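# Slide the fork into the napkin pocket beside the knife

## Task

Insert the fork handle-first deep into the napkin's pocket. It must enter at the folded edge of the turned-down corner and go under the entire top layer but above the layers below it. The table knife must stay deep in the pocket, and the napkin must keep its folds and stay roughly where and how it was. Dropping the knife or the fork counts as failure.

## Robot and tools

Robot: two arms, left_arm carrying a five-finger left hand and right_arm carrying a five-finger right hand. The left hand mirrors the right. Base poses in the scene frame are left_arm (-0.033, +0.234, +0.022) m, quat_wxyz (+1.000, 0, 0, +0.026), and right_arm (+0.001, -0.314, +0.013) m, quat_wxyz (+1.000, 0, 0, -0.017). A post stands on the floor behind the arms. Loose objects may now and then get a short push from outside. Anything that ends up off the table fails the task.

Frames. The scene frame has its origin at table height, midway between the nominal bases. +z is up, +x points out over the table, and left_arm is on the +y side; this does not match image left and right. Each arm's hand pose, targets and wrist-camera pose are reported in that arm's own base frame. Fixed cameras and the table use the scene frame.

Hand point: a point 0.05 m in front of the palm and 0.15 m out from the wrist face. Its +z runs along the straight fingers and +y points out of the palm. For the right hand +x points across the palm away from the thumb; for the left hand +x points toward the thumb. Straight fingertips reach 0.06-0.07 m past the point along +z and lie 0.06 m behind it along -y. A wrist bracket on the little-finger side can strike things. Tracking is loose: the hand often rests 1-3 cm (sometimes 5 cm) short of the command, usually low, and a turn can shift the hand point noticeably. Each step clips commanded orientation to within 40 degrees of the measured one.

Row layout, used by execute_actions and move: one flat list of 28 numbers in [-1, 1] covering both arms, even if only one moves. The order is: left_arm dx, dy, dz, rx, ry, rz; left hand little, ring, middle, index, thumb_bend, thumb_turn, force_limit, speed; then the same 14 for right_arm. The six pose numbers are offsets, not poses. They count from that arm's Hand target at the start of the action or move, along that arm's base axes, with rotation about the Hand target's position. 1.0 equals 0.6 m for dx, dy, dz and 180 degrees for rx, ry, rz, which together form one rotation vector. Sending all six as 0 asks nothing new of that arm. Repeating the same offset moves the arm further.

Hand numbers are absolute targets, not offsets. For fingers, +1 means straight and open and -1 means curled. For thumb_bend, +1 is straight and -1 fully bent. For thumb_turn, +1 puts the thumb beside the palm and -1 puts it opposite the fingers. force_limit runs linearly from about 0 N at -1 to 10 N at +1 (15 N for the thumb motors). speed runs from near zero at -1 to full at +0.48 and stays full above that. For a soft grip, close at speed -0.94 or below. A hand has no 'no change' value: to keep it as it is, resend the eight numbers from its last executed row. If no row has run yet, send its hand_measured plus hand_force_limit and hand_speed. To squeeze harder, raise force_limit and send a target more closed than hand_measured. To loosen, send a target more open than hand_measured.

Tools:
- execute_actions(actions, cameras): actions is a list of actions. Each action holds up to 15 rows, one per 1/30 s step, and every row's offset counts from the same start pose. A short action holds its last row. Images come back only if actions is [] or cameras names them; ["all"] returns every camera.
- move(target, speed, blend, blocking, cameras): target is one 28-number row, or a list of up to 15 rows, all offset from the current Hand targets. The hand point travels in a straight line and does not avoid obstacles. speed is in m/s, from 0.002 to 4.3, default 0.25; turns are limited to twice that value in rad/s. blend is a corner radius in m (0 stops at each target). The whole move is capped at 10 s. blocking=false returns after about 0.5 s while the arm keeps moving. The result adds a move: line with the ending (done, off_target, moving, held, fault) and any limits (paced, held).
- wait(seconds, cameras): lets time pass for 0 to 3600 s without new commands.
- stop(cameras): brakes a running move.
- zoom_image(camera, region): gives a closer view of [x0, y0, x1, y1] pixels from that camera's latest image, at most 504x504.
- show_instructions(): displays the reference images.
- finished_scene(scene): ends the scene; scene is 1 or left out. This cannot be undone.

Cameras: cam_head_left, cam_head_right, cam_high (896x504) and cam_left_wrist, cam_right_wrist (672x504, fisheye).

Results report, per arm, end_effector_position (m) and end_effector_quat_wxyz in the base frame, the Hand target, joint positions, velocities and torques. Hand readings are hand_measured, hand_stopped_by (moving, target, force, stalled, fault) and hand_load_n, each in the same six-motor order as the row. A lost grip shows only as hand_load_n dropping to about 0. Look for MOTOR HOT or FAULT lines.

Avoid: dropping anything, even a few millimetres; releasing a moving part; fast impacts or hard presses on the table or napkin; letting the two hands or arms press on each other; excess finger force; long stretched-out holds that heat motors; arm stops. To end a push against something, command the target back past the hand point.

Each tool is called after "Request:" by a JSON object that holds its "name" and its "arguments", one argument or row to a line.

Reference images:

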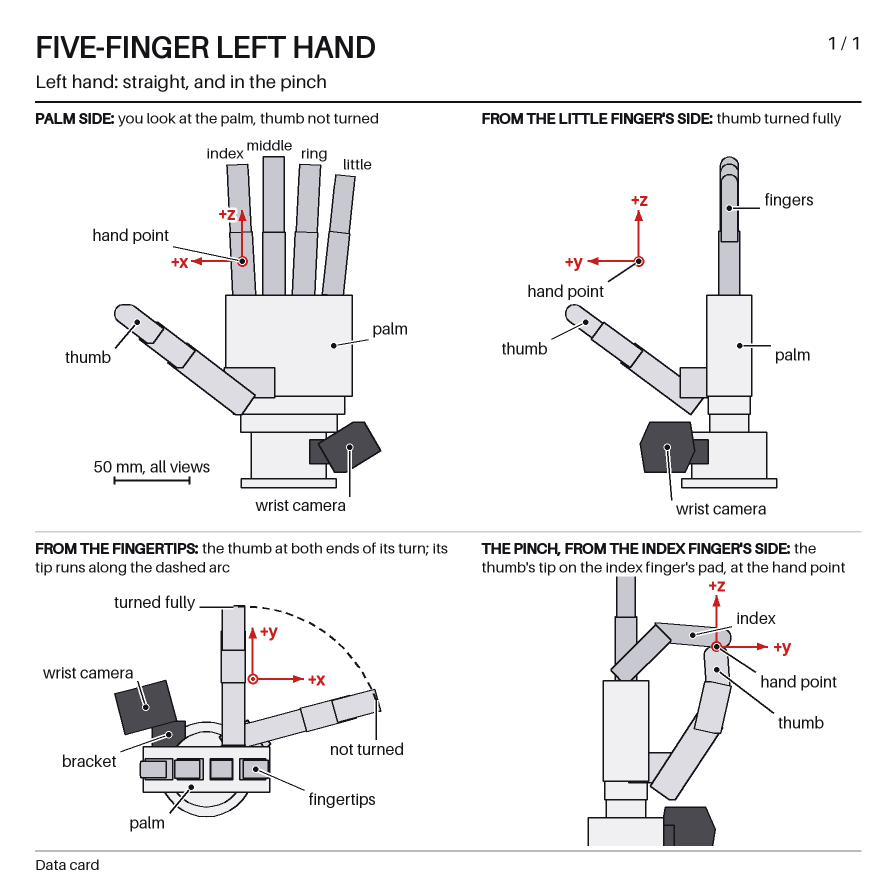

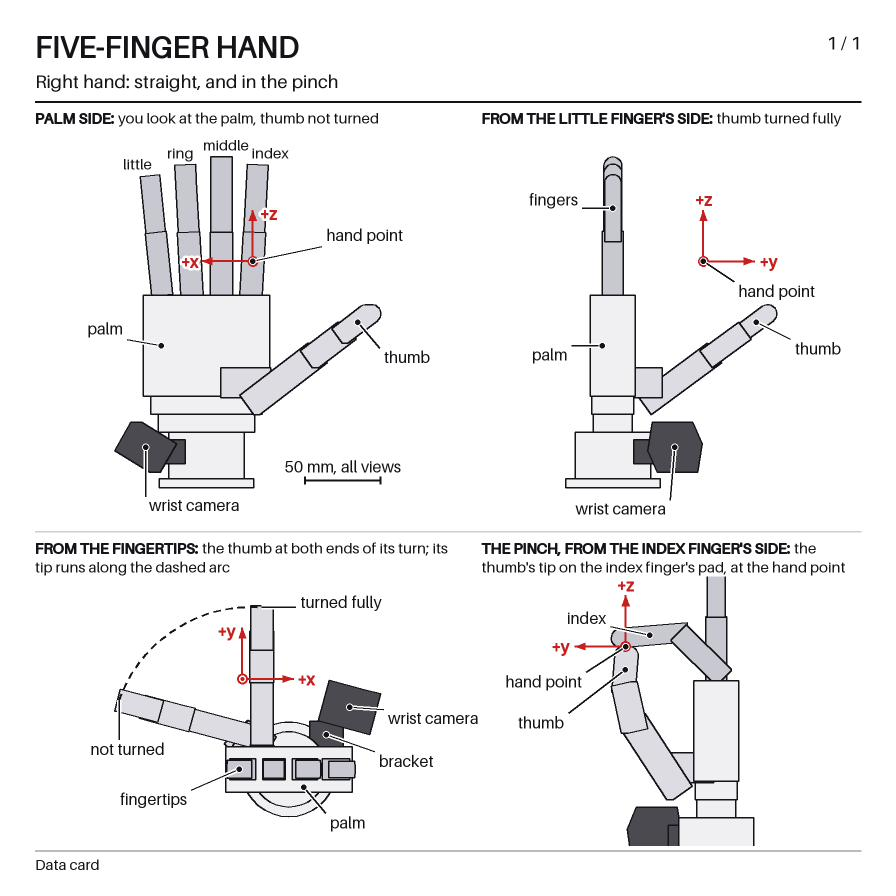

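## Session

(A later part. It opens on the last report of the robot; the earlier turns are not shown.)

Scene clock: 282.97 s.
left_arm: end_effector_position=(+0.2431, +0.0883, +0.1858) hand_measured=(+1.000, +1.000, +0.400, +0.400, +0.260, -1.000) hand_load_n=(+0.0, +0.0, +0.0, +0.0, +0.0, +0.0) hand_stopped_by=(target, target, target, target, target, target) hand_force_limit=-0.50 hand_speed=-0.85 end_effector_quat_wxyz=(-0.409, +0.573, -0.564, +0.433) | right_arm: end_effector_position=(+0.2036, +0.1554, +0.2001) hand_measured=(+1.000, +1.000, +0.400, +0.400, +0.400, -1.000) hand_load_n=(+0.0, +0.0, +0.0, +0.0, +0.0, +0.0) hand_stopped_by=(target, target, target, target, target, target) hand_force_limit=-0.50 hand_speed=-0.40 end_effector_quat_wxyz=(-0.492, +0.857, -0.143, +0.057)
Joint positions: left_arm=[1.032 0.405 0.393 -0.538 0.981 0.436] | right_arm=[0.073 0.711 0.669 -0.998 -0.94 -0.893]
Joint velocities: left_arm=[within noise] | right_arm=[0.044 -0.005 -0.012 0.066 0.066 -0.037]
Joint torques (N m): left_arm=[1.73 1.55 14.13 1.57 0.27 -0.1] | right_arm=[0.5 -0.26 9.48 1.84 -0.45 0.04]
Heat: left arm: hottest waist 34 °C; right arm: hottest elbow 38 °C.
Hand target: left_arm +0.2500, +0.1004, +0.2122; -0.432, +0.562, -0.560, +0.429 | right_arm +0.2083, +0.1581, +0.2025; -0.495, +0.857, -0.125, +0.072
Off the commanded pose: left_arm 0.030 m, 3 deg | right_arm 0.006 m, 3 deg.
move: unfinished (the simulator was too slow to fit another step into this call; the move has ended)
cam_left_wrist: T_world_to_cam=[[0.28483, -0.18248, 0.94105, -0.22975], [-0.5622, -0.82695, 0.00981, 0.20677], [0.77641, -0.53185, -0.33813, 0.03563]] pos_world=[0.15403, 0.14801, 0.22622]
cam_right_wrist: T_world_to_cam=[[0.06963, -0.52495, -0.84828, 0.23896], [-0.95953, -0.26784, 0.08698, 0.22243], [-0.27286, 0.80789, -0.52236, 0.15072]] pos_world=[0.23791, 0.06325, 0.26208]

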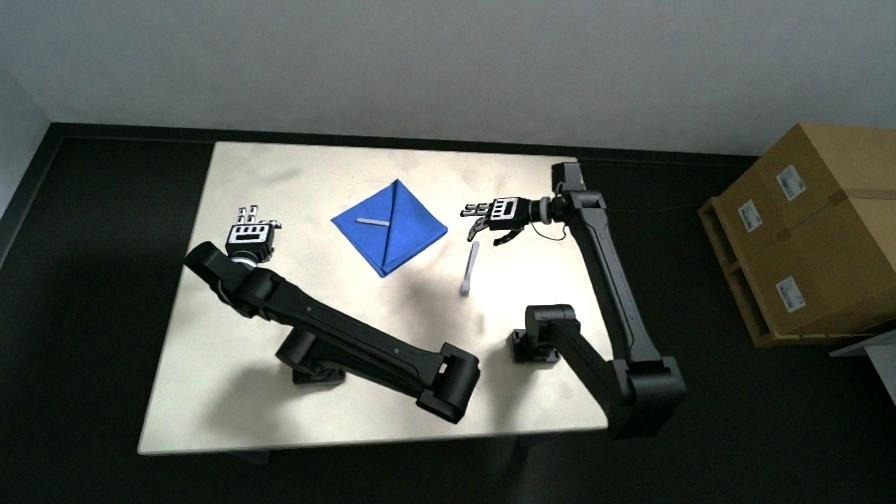

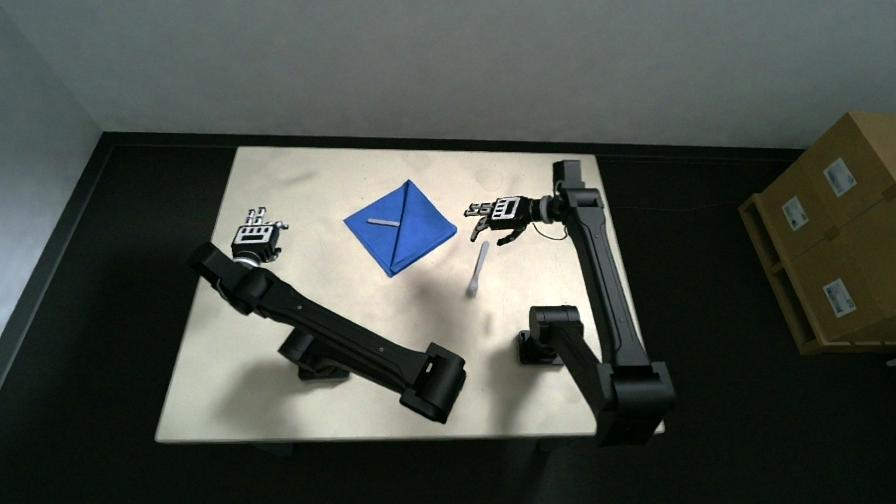

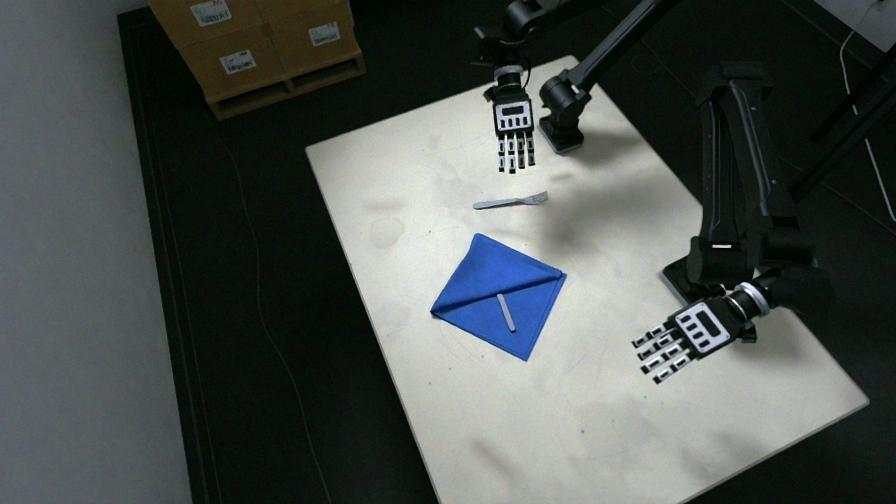

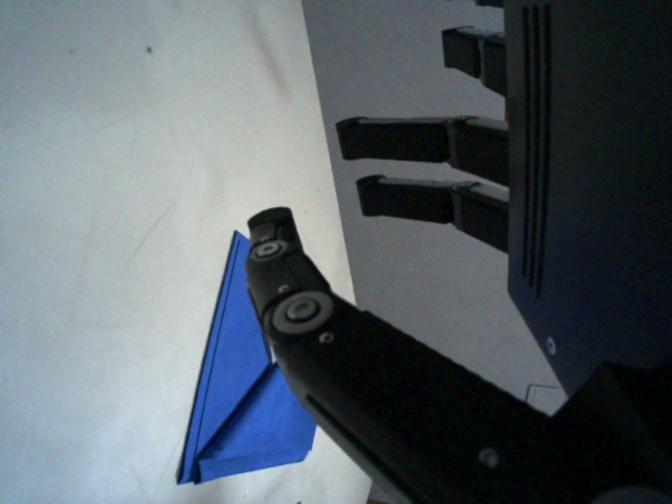

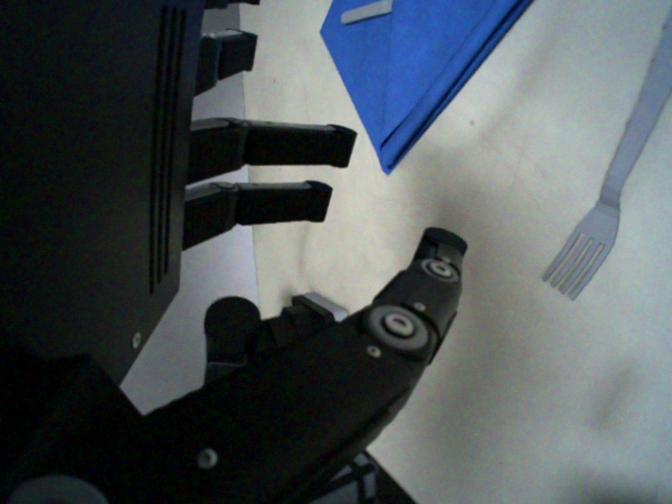

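Request:
{"name": "move", "arguments": {
  "target": [0, 0, 0, 0, 0, 0, 1, 1, 0.4, 0.4, 0.26, -1, -0.5, -0.85, 0.024, -0.0072, -0.2042, 0, 0, 0, 1, 1, 0.4, 0.4, 0.4, -1, -0.5, -0.4],
  "speed": 0.12,
  "cameras": ["cam_right_wrist", "cam_head_right", "cam_high"]
}}

Scene clock: 290.00 s.
left_arm: end_effector_position=(+0.2431, +0.0883, +0.1858) hand_measured=(+1.000, +1.000, +0.400, +0.400, +0.260, -1.000) hand_load_n=(+0.0, +0.0, +0.0, +0.0, +0.0, +0.0) hand_stopped_by=(target, target, target, target, target, target) hand_force_limit=-0.50 hand_speed=-0.85 end_effector_quat_wxyz=(-0.409, +0.573, -0.564, +0.433) | right_arm: end_effector_position=(+0.2142, +0.1554, +0.0786) hand_measured=(+1.000, +1.000, +0.400, +0.400, +0.400, -1.000) hand_load_n=(+0.0, +0.0, +0.0, +0.0, +0.0, +0.0) hand_stopped_by=(target, target, target, target, target, target) hand_force_limit=-0.50 hand_speed=-0.40 end_effector_quat_wxyz=(-0.491, +0.859, -0.131, +0.059)
Joint positions: left_arm=[1.032 0.405 0.393 -0.538 0.981 0.436] | right_arm=[0.073 0.878 0.41 -0.587 -0.943 -0.927]
Joint torques (N m): left_arm=[1.61 1.44 14.11 1.59 0.28 -0.1] | right_arm=[-1.14 -0.38 8.65 1.83 -0.76 0]
Heat: left arm: hottest waist 34 °C; right arm: hottest elbow 38 °C.
Hand target: left_arm +0.2500, +0.1004, +0.2122; -0.432, +0.562, -0.560, +0.429 | right_arm +0.2227, +0.1537, +0.0800; -0.495, +0.857, -0.125, +0.072
Off the commanded pose: left_arm 0.030 m, 3 deg | right_arm 0.009 m, 2 deg.
move: done
cam_right_wrist: T_world_to_cam=[[0.09033, -0.52885, -0.84389, 0.13097], [-0.95539, -0.28525, 0.07649, 0.24584], [-0.28118, 0.79934, -0.53103, 0.0939]] pos_world=[0.24944, 0.06433, 0.14158]
Images, in order (width x height): cam_head_right 896x504, cam_high 896x504, cam_right_wrist 672x504.

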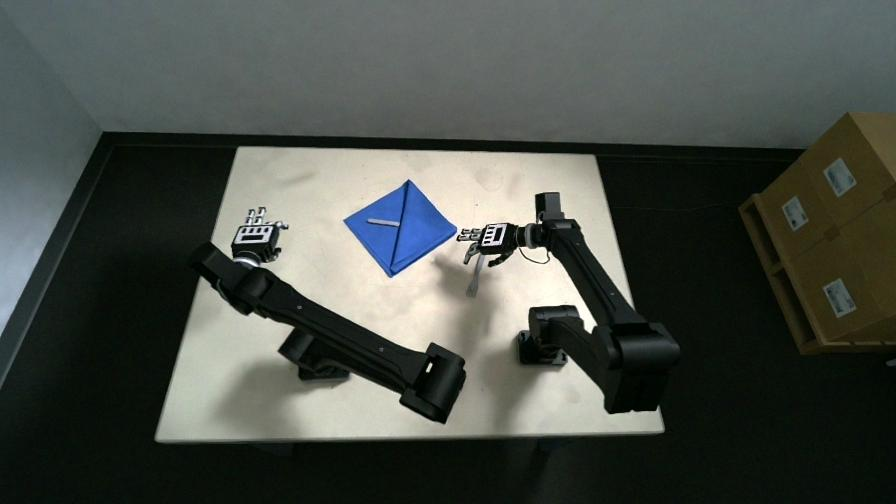

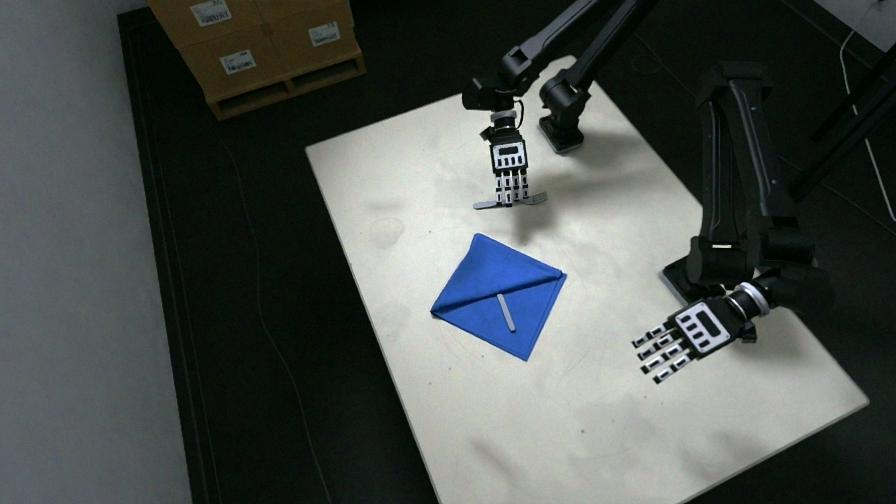

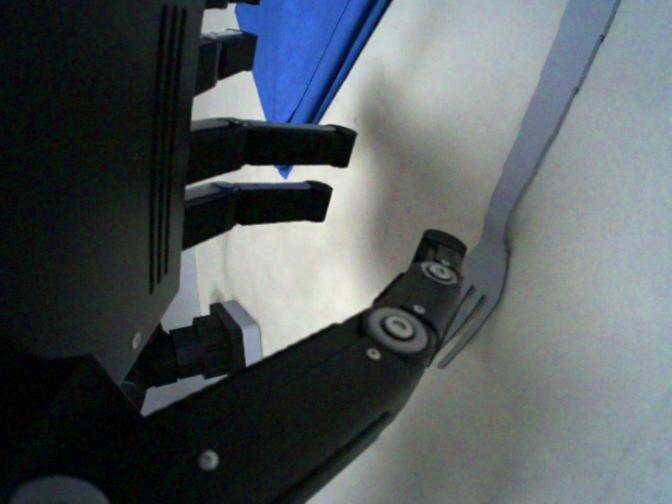

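Request:
{"name": "move", "arguments": {
  "target": [0, 0, 0, 0, 0, 0, 1, 1, 0.4, 0.4, 0.26, -1, -0.5, -0.85, -0.0028, -0.0095, -0.055, 0, 0, 0, 1, 1, 0.4, 0.4, 0.4, -1, -0.5, -0.4],
  "speed": 0.06,
  "cameras": ["cam_right_wrist", "cam_high"]
}}

Request:
{"name": "zoom_image", "arguments": {
  "camera": "cam_right_wrist",
  "region": [280, 60, 600, 380]
}}

Scene clock: 294.37 s.
left_arm: end_effector_position=(+0.2431, +0.0883, +0.1858) hand_measured=(+1.000, +1.000, +0.400, +0.400, +0.260, -1.000) hand_load_n=(+0.0, +0.0, +0.0, +0.0, +0.0, +0.0) hand_stopped_by=(target, target, target, target, target, target) hand_force_limit=-0.50 hand_speed=-0.85 end_effector_quat_wxyz=(-0.409, +0.573, -0.564, +0.433) | right_arm: end_effector_position=(+0.2126, +0.1506, +0.0465) hand_measured=(+1.000, +1.000, +0.400, +0.400, +0.400, -1.000) hand_load_n=(+0.0, +0.0, +0.0, +0.0, +0.0, +0.0) hand_stopped_by=(target, target, target, target, target, target) hand_force_limit=-0.50 hand_speed=-0.40 end_effector_quat_wxyz=(-0.491, +0.859, -0.132, +0.058)
Joint positions: left_arm=[1.032 0.405 0.393 -0.538 0.981 0.436] | right_arm=[0.051 0.957 0.353 -0.479 -0.953 -0.96]
Joint torques (N m): left_arm=[1.61 1.44 14.09 1.58 0.27 -0.11] | right_arm=[-1.44 -0.67 7.8 1.78 -0.81 -0.05]
Heat: left arm: hottest waist 34 °C; right arm: hottest elbow 38 °C.
Hand target: left_arm +0.2500, +0.1004, +0.2122; -0.432, +0.562, -0.560, +0.429 | right_arm +0.2211, +0.1481, +0.0471; -0.495, +0.857, -0.125, +0.072
Off the commanded pose: left_arm 0.030 m, 3 deg | right_arm 0.009 m, 2 deg.
move: done
cam_right_wrist: T_world_to_cam=[[0.08847, -0.52901, -0.84399, 0.10195], [-0.95523, -0.28521, 0.07864, 0.24531], [-0.28231, 0.79926, -0.53056, 0.08053]] pos_world=[0.24804, 0.05953, 0.10948]
Images, in order (width x height): cam_high 896x504, cam_right_wrist 672x504.

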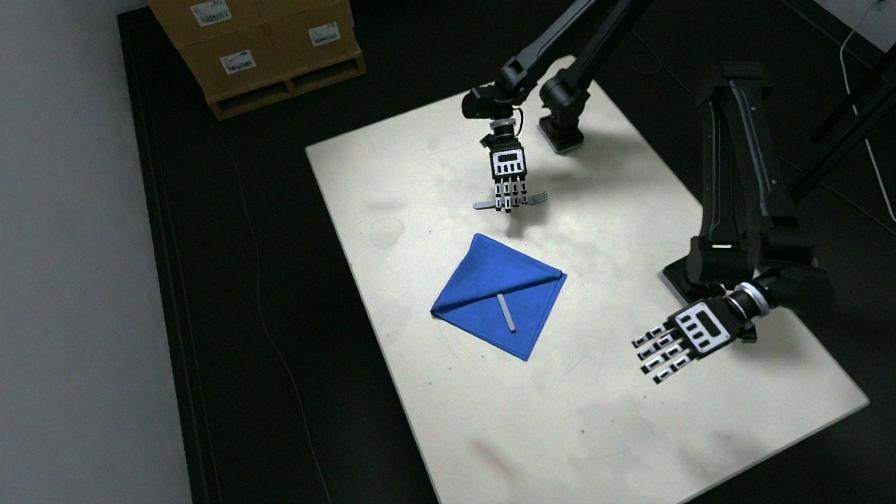

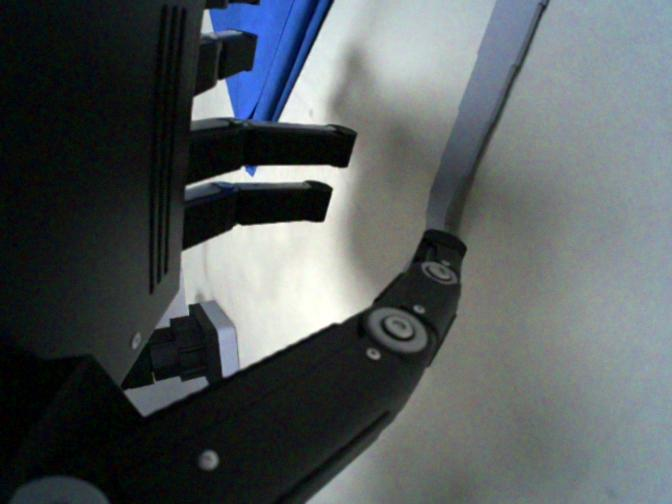

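Scaled by 1.575 from the camera's image (finer frame: 960x720).

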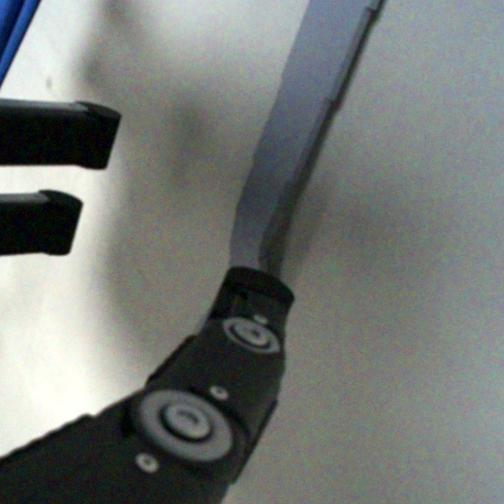

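Request:
{"name": "move", "arguments": {
  "target": [0, 0, 0, 0, 0, 0, 1, 1, 0.4, 0.4, 0.26, -1, -0.5, -0.85, -0.0014, -0.0047, -0.0217, 0, 0, 0, 1, 1, 0.4, 0.4, 0.4, -1, -0.5, -0.4],
  "speed": 0.05,
  "cameras": ["cam_right_wrist"]
}}

Request:
{"name": "zoom_image", "arguments": {
  "camera": "cam_right_wrist",
  "region": [280, 60, 600, 380]
}}

Scene clock: 297.63 s.
left_arm: end_effector_position=(+0.2431, +0.0883, +0.1858) hand_measured=(+1.000, +1.000, +0.400, +0.400, +0.260, -1.000) hand_load_n=(+0.0, +0.0, +0.0, +0.0, +0.0, +0.0) hand_stopped_by=(target, target, target, target, target, target) hand_force_limit=-0.50 hand_speed=-0.85 end_effector_quat_wxyz=(-0.409, +0.573, -0.564, +0.433) | right_arm: end_effector_position=(+0.2119, +0.1479, +0.0335) hand_measured=(+1.000, +1.000, +0.400, +0.400, +0.400, -1.000) hand_load_n=(+0.0, +0.0, +0.0, +0.0, +0.0, +0.0) hand_stopped_by=(target, target, target, target, target, target) hand_force_limit=-0.50 hand_speed=-0.40 end_effector_quat_wxyz=(-0.491, +0.859, -0.132, +0.058)
Joint positions: left_arm=[1.032 0.405 0.393 -0.538 0.981 0.436] | right_arm=[0.038 0.997 0.332 -0.435 -0.96 -0.98]
Joint torques (N m): left_arm=[1.73 1.67 14.11 1.59 0.27 -0.11] | right_arm=[-1.44 -0.79 7.49 1.76 -0.82 -0.06]
Heat: left arm: hottest elbow 35 °C; right arm: hottest elbow 38 °C.
Hand target: left_arm +0.2500, +0.1004, +0.2122; -0.432, +0.562, -0.560, +0.429 | right_arm +0.2203, +0.1452, +0.0341; -0.495, +0.857, -0.125, +0.072
Off the commanded pose: left_arm 0.030 m, 3 deg | right_arm 0.009 m, 2 deg.
move: done
cam_right_wrist: T_world_to_cam=[[0.08864, -0.52883, -0.84408, 0.08943], [-0.95522, -0.2853, 0.07844, 0.24489], [-0.2823, 0.79934, -0.53044, 0.0756]] pos_world=[0.24734, 0.05673, 0.09638]

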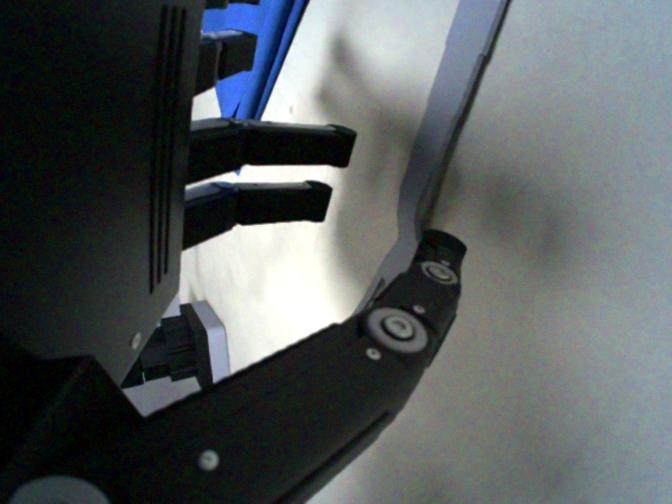

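Scaled by 1.575 from the camera's image (finer frame: 960x720).

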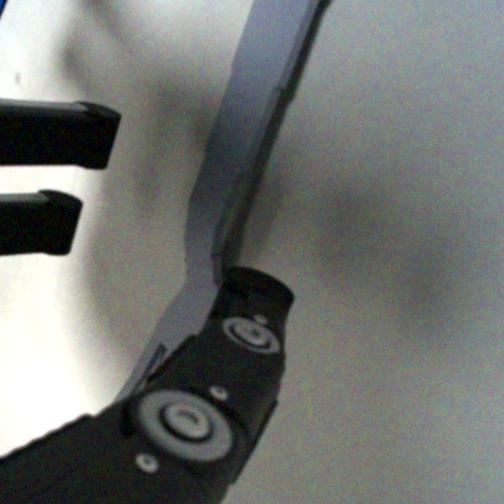

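Request:
{"name": "move", "arguments": {
  "target": [0, 0, 0, 0, 0, 0, 1, 1, 0.4, 0.4, 0.26, -1, -0.5, -0.85, 0, 0, -0.0067, 0, 0, 0, 1, 1, 0.4, 0.4, 0.4, -1, -0.5, -0.4],
  "speed": 0.03,
  "cameras": ["cam_right_wrist"]
}}

Request:
{"name": "zoom_image", "arguments": {
  "camera": "cam_right_wrist",
  "region": [280, 60, 600, 380]
}}

Scene clock: 301.37 s.
left_arm: end_effector_position=(+0.2431, +0.0883, +0.1858) hand_measured=(+1.000, +1.000, +0.400, +0.400, +0.260, -1.000) hand_load_n=(+0.0, +0.0, +0.0, +0.0, +0.5, +0.0) hand_stopped_by=(target, target, target, target, target, target) hand_force_limit=-0.50 hand_speed=-0.85 end_effector_quat_wxyz=(-0.409, +0.573, -0.564, +0.433) | right_arm: end_effector_position=(+0.2124, +0.1481, +0.0302) hand_measured=(+1.000, +1.000, +0.400, +0.400, +0.400, -1.000) hand_load_n=(+0.0, +0.0, +0.0, +0.0, +0.0, +0.0) hand_stopped_by=(target, target, target, target, target, target) hand_force_limit=-0.50 hand_speed=-0.40 end_effector_quat_wxyz=(-0.491, +0.859, -0.131, +0.058)
Joint positions: left_arm=[1.032 0.405 0.393 -0.538 0.981 0.436] | right_arm=[0.038 1.01 0.326 -0.415 -0.961 -0.98]
Joint torques (N m): left_arm=[1.67 1.61 14.12 1.51 0.27 -0.11] | right_arm=[-1.55 -0.85 7.28 1.76 -0.81 -0.04]
Heat: left arm: hottest elbow 35 °C; right arm: hottest elbow 38 °C.
Hand target: left_arm +0.2500, +0.1004, +0.2122; -0.432, +0.562, -0.560, +0.429 | right_arm +0.2203, +0.1452, +0.0301; -0.495, +0.857, -0.125, +0.072
Off the commanded pose: left_arm 0.030 m, 3 deg | right_arm 0.008 m, 2 deg.
move: done
cam_right_wrist: T_world_to_cam=[[0.08999, -0.5276, -0.84472, 0.08629], [-0.95513, -0.28603, 0.0769, 0.24576], [-0.28219, 0.79989, -0.52966, 0.07362]] pos_world=[0.24774, 0.05694, 0.09298]

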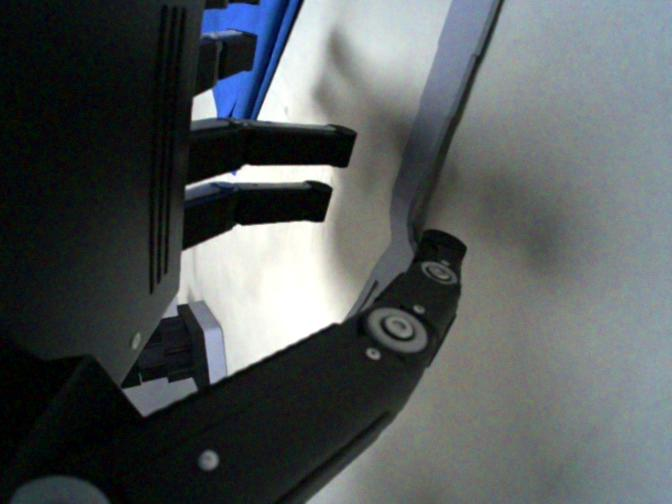

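Scaled by 1.575 from the camera's image (finer frame: 960x720).

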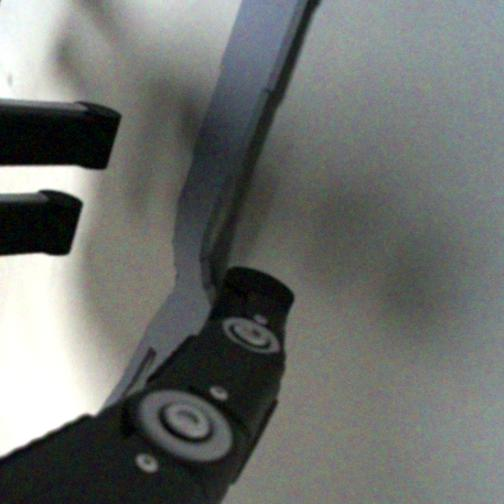

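Request:
{"name": "move", "arguments": {
  "target": [0, 0, 0, 0, 0, 0, 1, 1, 0.4, 0.4, 0.26, -1, -0.5, -0.85, 0, 0, 0, 0, 0, 0, 1, 1, -0.05, -0.05, 0.4, -1, -0.6, -0.9],
  "speed": 0.03,
  "cameras": ["cam_right_wrist"]
}}

Request:
{"name": "zoom_image", "arguments": {
  "camera": "cam_right_wrist",
  "region": [280, 60, 600, 380]
}}

Scene clock: 304.43 s.
left_arm: end_effector_position=(+0.2431, +0.0883, +0.1858) hand_measured=(+1.000, +1.000, +0.400, +0.400, +0.260, -1.000) hand_load_n=(+0.0, +0.0, +0.0, +0.0, +0.0, +0.0) hand_stopped_by=(target, target, target, target, target, target) hand_force_limit=-0.50 hand_speed=-0.85 end_effector_quat_wxyz=(-0.409, +0.573, -0.564, +0.433) | right_arm: end_effector_position=(+0.2124, +0.1481, +0.0302) hand_measured=(+1.000, +1.000, -0.050, -0.050, +0.400, -1.000) hand_load_n=(+0.0, +0.0, +0.0, +0.0, +0.0, +0.0) hand_stopped_by=(target, target, target, target, target, target) hand_force_limit=-0.60 hand_speed=-0.90 end_effector_quat_wxyz=(-0.491, +0.859, -0.131, +0.058)
Joint positions: left_arm=[1.032 0.405 0.393 -0.538 0.981 0.436] | right_arm=[0.038 1.01 0.326 -0.415 -0.961 -0.98]
Joint torques (N m): left_arm=[1.67 1.44 14.09 1.62 0.27 -0.11] | right_arm=[-1.49 -0.79 7.27 1.77 -0.81 -0.04]
Heat: left arm: hottest elbow 35 °C; right arm: hottest waist 37 °C.
Hand target: left_arm +0.2500, +0.1004, +0.2122; -0.432, +0.562, -0.560, +0.429 | right_arm +0.2203, +0.1452, +0.0301; -0.495, +0.857, -0.125, +0.072
Off the commanded pose: left_arm 0.030 m, 3 deg | right_arm 0.008 m, 2 deg.
move: done
cam_right_wrist: T_world_to_cam=[[0.08999, -0.5276, -0.84472, 0.08629], [-0.95513, -0.28603, 0.0769, 0.24576], [-0.28219, 0.79989, -0.52966, 0.07362]] pos_world=[0.24774, 0.05694, 0.09298]

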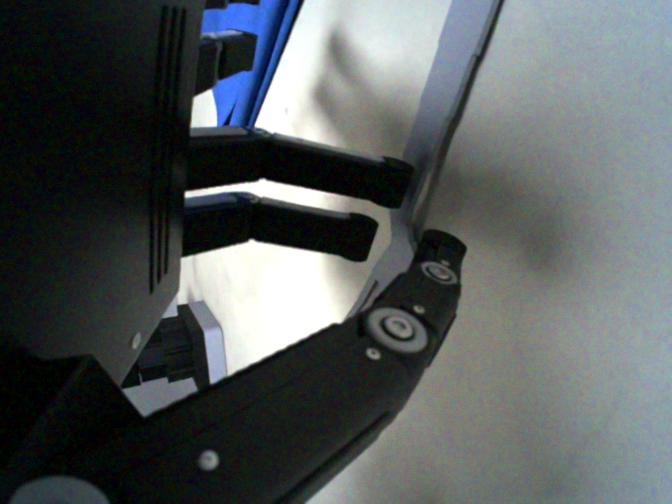

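Scaled by 1.575 from the camera's image (finer frame: 960x720).

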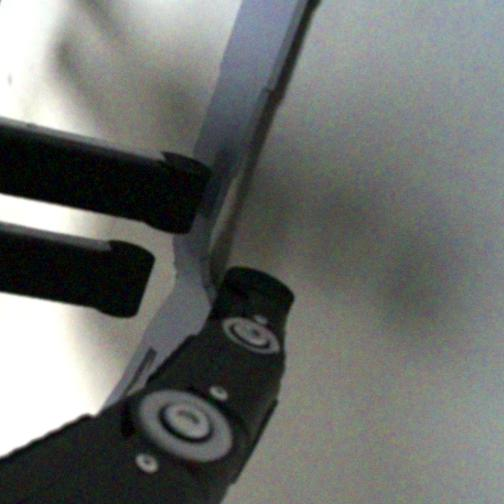

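Request:
{"name": "move", "arguments": {
  "target": [
    [0, 0, 0, 0, 0, 0, 1, 1, 0.4, 0.4, 0.26, -1, -0.5, -0.85, 0, 0, 0, 0, 0, 0, 1, 1, 0.25, 0.25, 0.4, -1, -0.6, -0.7],
    [0, 0, 0, 0, 0, 0, 1, 1, 0.4, 0.4, 0.26, -1, -0.5, -0.85, 0, 0, -0.0083, 0, 0, 0, 1, 1, 0.25, 0.25, 0.4, -1, -0.6, -0.7]
  ],
  "speed": 0.03,
  "cameras": ["cam_right_wrist"]
}}

Request:
{"name": "zoom_image", "arguments": {
  "camera": "cam_right_wrist",
  "region": [280, 60, 600, 380]
}}

Scene clock: 307.33 s.
left_arm: end_effector_position=(+0.2431, +0.0883, +0.1858) hand_measured=(+1.000, +1.000, +0.400, +0.400, +0.260, -1.000) hand_load_n=(+0.0, +0.0, +0.0, +0.0, +0.0, +0.0) hand_stopped_by=(target, target, target, target, target, target) hand_force_limit=-0.50 hand_speed=-0.85 end_effector_quat_wxyz=(-0.409, +0.573, -0.564, +0.433) | right_arm: end_effector_position=(+0.2122, +0.1481, +0.0251) hand_measured=(+1.000, +1.000, +0.250, +0.250, +0.400, -1.000) hand_load_n=(+0.0, +0.0, +0.0, +0.0, +0.0, +0.0) hand_stopped_by=(target, target, target, target, target, target) hand_force_limit=-0.60 hand_speed=-0.70 end_effector_quat_wxyz=(-0.491, +0.859, -0.132, +0.058)
Joint positions: left_arm=[1.032 0.405 0.393 -0.538 0.981 0.436] | right_arm=[0.038 1.028 0.318 -0.391 -0.961 -0.98]
Joint torques (N m): left_arm=[1.73 1.61 14.11 1.57 0.27 -0.12] | right_arm=[-1.38 -0.91 7.13 1.77 -0.81 -0.04]
Heat: left arm: hottest elbow 35 °C; right arm: hottest waist 37 °C.
Hand target: left_arm +0.2500, +0.1004, +0.2122; -0.432, +0.562, -0.560, +0.429 | right_arm +0.2202, +0.1452, +0.0250; -0.495, +0.857, -0.125, +0.072
Off the commanded pose: left_arm 0.030 m, 3 deg | right_arm 0.009 m, 2 deg.
move: done
cam_right_wrist: T_world_to_cam=[[0.0891, -0.5276, -0.84481, 0.08221], [-0.95506, -0.286, 0.07788, 0.24595], [-0.28271, 0.7999, -0.52937, 0.07099]] pos_world=[0.24764, 0.05694, 0.08788]

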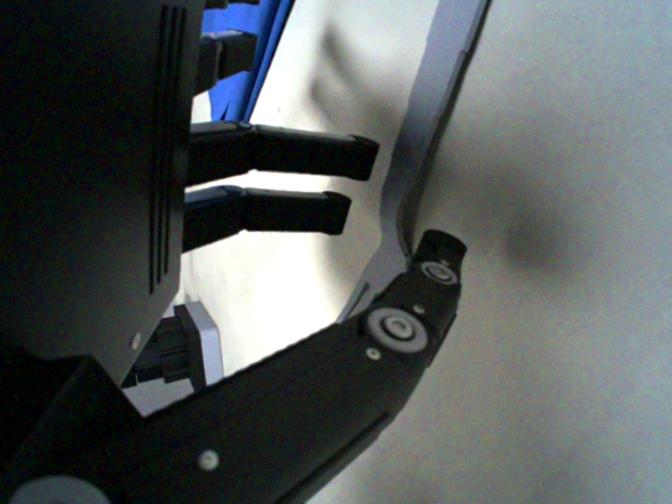

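Scaled by 1.575 from the camera's image (finer frame: 960x720).

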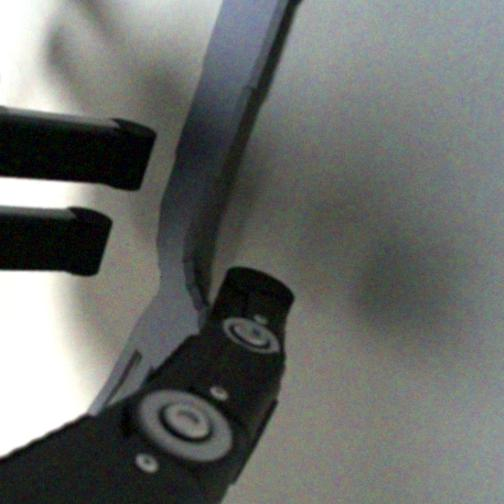

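Request:
{"name": "move", "arguments": {
  "target": [0, 0, 0, 0, 0, 0, 1, 1, 0.4, 0.4, 0.26, -1, -0.5, -0.85, 0, 0, 0, 0, 0, 0, 1, 1, 0.0, 0.0, 0.4, -1, -0.6, -0.9],
  "speed": 0.03,
  "cameras": ["cam_right_wrist"]
}}

Request:
{"name": "zoom_image", "arguments": {
  "camera": "cam_right_wrist",
  "region": [280, 60, 600, 380]
}}

Scene clock: 310.17 s.
left_arm: end_effector_position=(+0.2431, +0.0883, +0.1858) hand_measured=(+1.000, +1.000, +0.400, +0.400, +0.260, -1.000) hand_load_n=(+0.0, +0.0, +0.0, +0.0, +0.0, +0.0) hand_stopped_by=(target, target, target, target, target, target) hand_force_limit=-0.50 hand_speed=-0.85 end_effector_quat_wxyz=(-0.409, +0.573, -0.564, +0.433) | right_arm: end_effector_position=(+0.2122, +0.1481, +0.0251) hand_measured=(+1.000, +1.000, +0.000, +0.000, +0.400, -1.000) hand_load_n=(+0.0, +0.0, +0.0, +0.0, +0.0, +0.0) hand_stopped_by=(target, target, target, target, target, target) hand_force_limit=-0.60 hand_speed=-0.90 end_effector_quat_wxyz=(-0.491, +0.859, -0.132, +0.058)
Joint positions: left_arm=[1.032 0.405 0.393 -0.538 0.981 0.436] | right_arm=[0.038 1.028 0.318 -0.391 -0.961 -0.98]
Joint torques (N m): left_arm=[1.73 1.67 14.16 1.58 0.27 -0.11] | right_arm=[-1.32 -0.91 7.15 1.76 -0.78 -0.04]
Heat: left arm: hottest elbow 36 °C; right arm: hottest waist 37 °C.
Hand target: left_arm +0.2500, +0.1004, +0.2122; -0.432, +0.562, -0.560, +0.429 | right_arm +0.2202, +0.1452, +0.0250; -0.495, +0.857, -0.125, +0.072
Off the commanded pose: left_arm 0.030 m, 3 deg | right_arm 0.009 m, 2 deg.
move: done
cam_right_wrist: T_world_to_cam=[[0.0891, -0.5276, -0.84481, 0.08221], [-0.95506, -0.286, 0.07788, 0.24595], [-0.28271, 0.7999, -0.52937, 0.07099]] pos_world=[0.24764, 0.05694, 0.08788]

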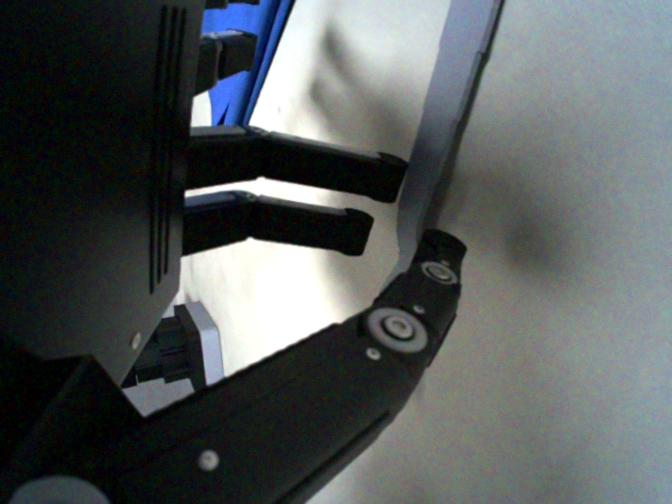

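Scaled by 1.575 from the camera's image (finer frame: 960x720).

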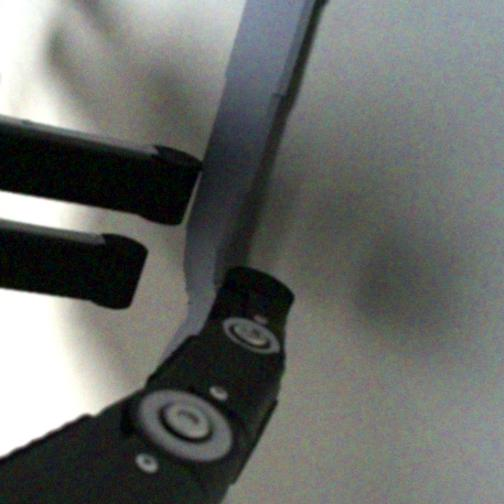

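Request:
{"name": "move", "arguments": {
  "target": [0, 0, 0, 0, 0, 0, 1, 1, 0.4, 0.4, 0.26, -1, -0.5, -0.85, 0, 0, 0, 0, 0, 0, 1, 1, -0.25, -0.25, 0.4, -1, -0.6, -0.92],
  "speed": 0.03,
  "cameras": ["cam_right_wrist"]
}}

Request:
{"name": "zoom_image", "arguments": {
  "camera": "cam_right_wrist",
  "region": [280, 60, 600, 380]
}}

Scene clock: 313.80 s.
left_arm: end_effector_position=(+0.2431, +0.0883, +0.1858) hand_measured=(+1.000, +1.000, +0.400, +0.400, +0.260, -1.000) hand_load_n=(+0.0, +0.0, +0.0, +0.0, +0.0, +0.0) hand_stopped_by=(target, target, target, target, target, target) hand_force_limit=-0.50 hand_speed=-0.85 end_effector_quat_wxyz=(-0.409, +0.573, -0.564, +0.433) | right_arm: end_effector_position=(+0.2122, +0.1481, +0.0251) hand_measured=(+1.000, +1.000, -0.250, -0.250, +0.400, -1.000) hand_load_n=(+0.0, +0.0, +0.0, +0.0, -0.5, +0.0) hand_stopped_by=(target, target, target, target, target, target) hand_force_limit=-0.60 hand_speed=-0.92 end_effector_quat_wxyz=(-0.491, +0.859, -0.132, +0.058)
Joint positions: left_arm=[1.032 0.405 0.393 -0.538 0.981 0.436] | right_arm=[0.038 1.028 0.318 -0.391 -0.961 -0.98]
Joint torques (N m): left_arm=[1.73 1.61 14.06 1.55 0.27 -0.11] | right_arm=[-1.38 -1.03 7.13 1.76 -0.78 -0.04]
Heat: left arm: hottest elbow 36 °C; right arm: hottest waist 37 °C.
Hand target: left_arm +0.2500, +0.1004, +0.2122; -0.432, +0.562, -0.560, +0.429 | right_arm +0.2202, +0.1452, +0.0250; -0.495, +0.857, -0.125, +0.072
Off the commanded pose: left_arm 0.030 m, 3 deg | right_arm 0.009 m, 2 deg.
move: done
cam_right_wrist: T_world_to_cam=[[0.0891, -0.5276, -0.84481, 0.08221], [-0.95506, -0.286, 0.07788, 0.24595], [-0.28271, 0.7999, -0.52937, 0.07099]] pos_world=[0.24764, 0.05694, 0.08788]

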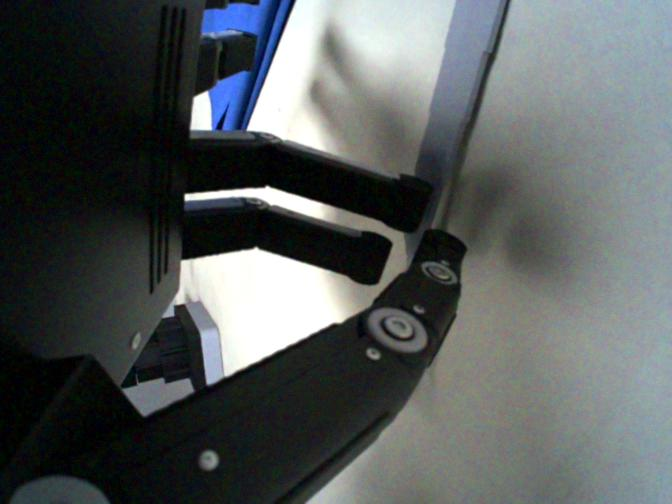

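Scaled by 1.575 from the camera's image (finer frame: 960x720).

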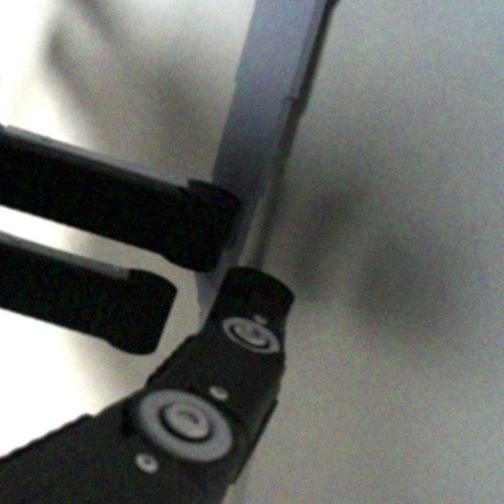

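Request:
{"name": "move", "arguments": {
  "target": [
    [0, 0, 0, 0, 0, 0, 1, 1, 0.4, 0.4, 0.26, -1, -0.5, -0.85, 0, 0, 0, 0, 0, 0, 1, 1, 0.3, 0.3, 0.4, -1, -0.6, -0.7],
    [0, 0, 0, 0, 0, 0, 1, 1, 0.4, 0.4, 0.26, -1, -0.5, -0.85, -0.0025, -0.0085, 0.0, 0, 0, 0, 1, 1, 0.3, 0.3, 0.4, -1, -0.6, -0.7],
    [0, 0, 0, 0, 0, 0, 1, 1, 0.4, 0.4, 0.26, -1, -0.5, -0.85, -0.0025, -0.0085, -0.0083, 0, 0, 0, 1, 1, 0.3, 0.3, 0.4, -1, -0.6, -0.7]
  ],
  "speed": 0.03,
  "cameras": ["cam_right_wrist"]
}}

Request:
{"name": "zoom_image", "arguments": {
  "camera": "cam_right_wrist",
  "region": [280, 60, 600, 380]
}}

Scene clock: 318.37 s.
left_arm: end_effector_position=(+0.2431, +0.0883, +0.1858) hand_measured=(+1.000, +1.000, +0.400, +0.400, +0.260, -1.000) hand_load_n=(+0.0, +0.0, +0.0, +0.0, +0.0, +0.5) hand_stopped_by=(target, target, target, target, target, target) hand_force_limit=-0.50 hand_speed=-0.85 end_effector_quat_wxyz=(-0.409, +0.573, -0.564, +0.433) | right_arm: end_effector_position=(+0.2125, +0.1432, +0.0202) hand_measured=(+1.000, +1.000, +0.300, +0.300, +0.400, -1.000) hand_load_n=(+0.0, +0.0, +0.0, +0.0, +0.0, +0.0) hand_stopped_by=(target, target, target, target, target, target) hand_force_limit=-0.60 hand_speed=-0.70 end_effector_quat_wxyz=(-0.492, +0.859, -0.130, +0.061)
Joint positions: left_arm=[1.032 0.405 0.393 -0.538 0.981 0.436] | right_arm=[0.014 1.046 0.313 -0.391 -0.972 -1.017]
Joint torques (N m): left_arm=[1.67 1.61 14.09 1.58 0.27 -0.12] | right_arm=[-1.49 -1.03 6.98 1.39 -0.82 -0.05]
Heat: left arm: hottest elbow 36 °C; right arm: hottest waist 37 °C.
Hand target: left_arm +0.2500, +0.1004, +0.2122; -0.432, +0.562, -0.560, +0.429 | right_arm +0.2187, +0.1401, +0.0200; -0.495, +0.857, -0.125, +0.072
Off the commanded pose: left_arm 0.030 m, 3 deg | right_arm 0.007 m, 1 deg.
move: done
cam_right_wrist: T_world_to_cam=[[0.09527, -0.52717, -0.8444, 0.07419], [-0.95564, -0.28594, 0.07069, 0.24538], [-0.27871, 0.80021, -0.53102, 0.07152]] pos_world=[0.24735, 0.05204, 0.08328]

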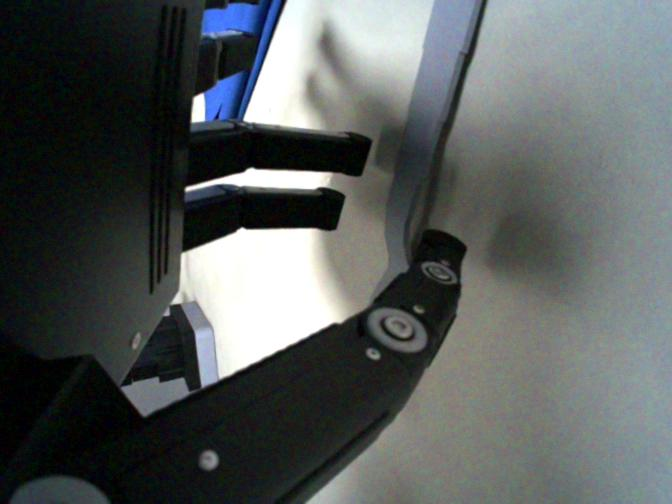

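Scaled by 1.575 from the camera's image (finer frame: 960x720).

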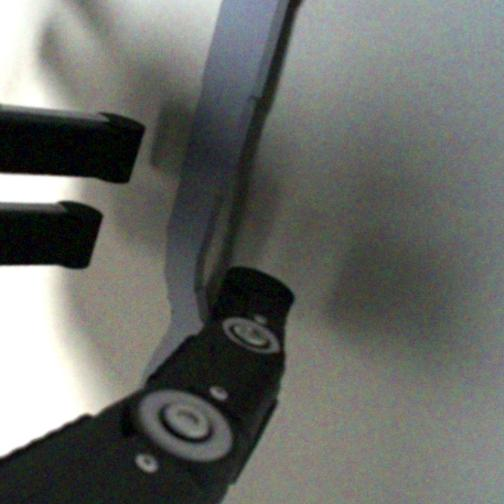

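Request:
{"name": "move", "arguments": {
  "target": [0, 0, 0, 0, 0, 0, 1, 1, 0.4, 0.4, 0.26, -1, -0.5, -0.85, 0, 0, 0, 0, 0, 0, 1, 1, -0.1, -0.1, 0.4, -1, -0.6, -0.9],
  "speed": 0.03,
  "cameras": ["cam_right_wrist"]
}}

Request:
{"name": "zoom_image", "arguments": {
  "camera": "cam_right_wrist",
  "region": [280, 60, 600, 380]
}}

Scene clock: 321.53 s.
left_arm: end_effector_position=(+0.2431, +0.0883, +0.1858) hand_measured=(+1.000, +1.000, +0.400, +0.400, +0.260, -1.000) hand_load_n=(+0.0, +0.0, +0.0, +0.0, +0.0, +0.0) hand_stopped_by=(target, target, target, target, target, target) hand_force_limit=-0.50 hand_speed=-0.85 end_effector_quat_wxyz=(-0.409, +0.573, -0.564, +0.433) | right_arm: end_effector_position=(+0.2125, +0.1432, +0.0202) hand_measured=(+1.000, +1.000, -0.100, -0.100, +0.400, -1.000) hand_load_n=(+0.0, +0.0, +0.0, +0.0, +0.0, +0.0) hand_stopped_by=(target, target, target, target, target, target) hand_force_limit=-0.60 hand_speed=-0.90 end_effector_quat_wxyz=(-0.492, +0.859, -0.129, +0.061)
Joint positions: left_arm=[1.032 0.405 0.393 -0.538 0.981 0.436] | right_arm=[0.014 1.046 0.313 -0.391 -0.972 -1.019]
Joint torques (N m): left_arm=[1.73 1.55 14.11 1.61 0.27 -0.11] | right_arm=[-1.44 -0.91 6.98 1.39 -0.81 -0.05]
Heat: left arm: hottest elbow 36 °C; right arm: hottest waist 37 °C.
Hand target: left_arm +0.2500, +0.1004, +0.2122; -0.432, +0.562, -0.560, +0.429 | right_arm +0.2187, +0.1401, +0.0200; -0.495, +0.857, -0.125, +0.072
Off the commanded pose: left_arm 0.030 m, 3 deg | right_arm 0.007 m, 1 deg.
move: done
cam_right_wrist: T_world_to_cam=[[0.09675, -0.52743, -0.84407, 0.0738], [-0.9555, -0.28666, 0.06961, 0.24557], [-0.27868, 0.79978, -0.53169, 0.07162]] pos_world=[0.24746, 0.05204, 0.08328]

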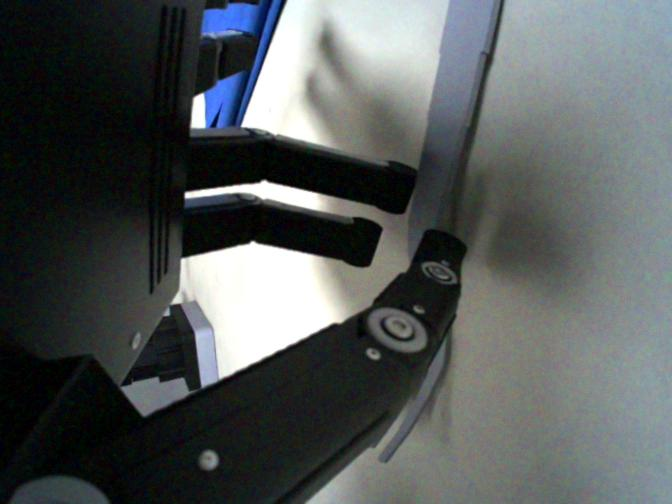

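Scaled by 1.575 from the camera's image (finer frame: 960x720).

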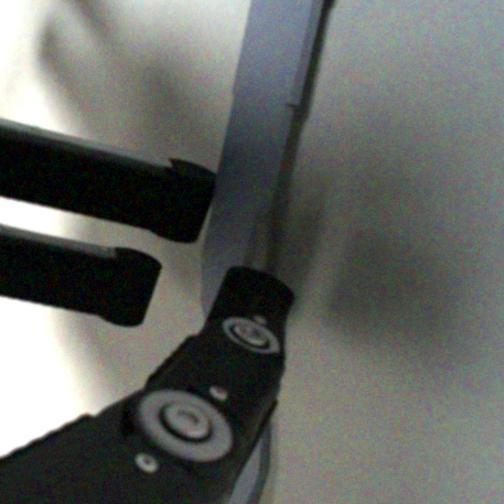

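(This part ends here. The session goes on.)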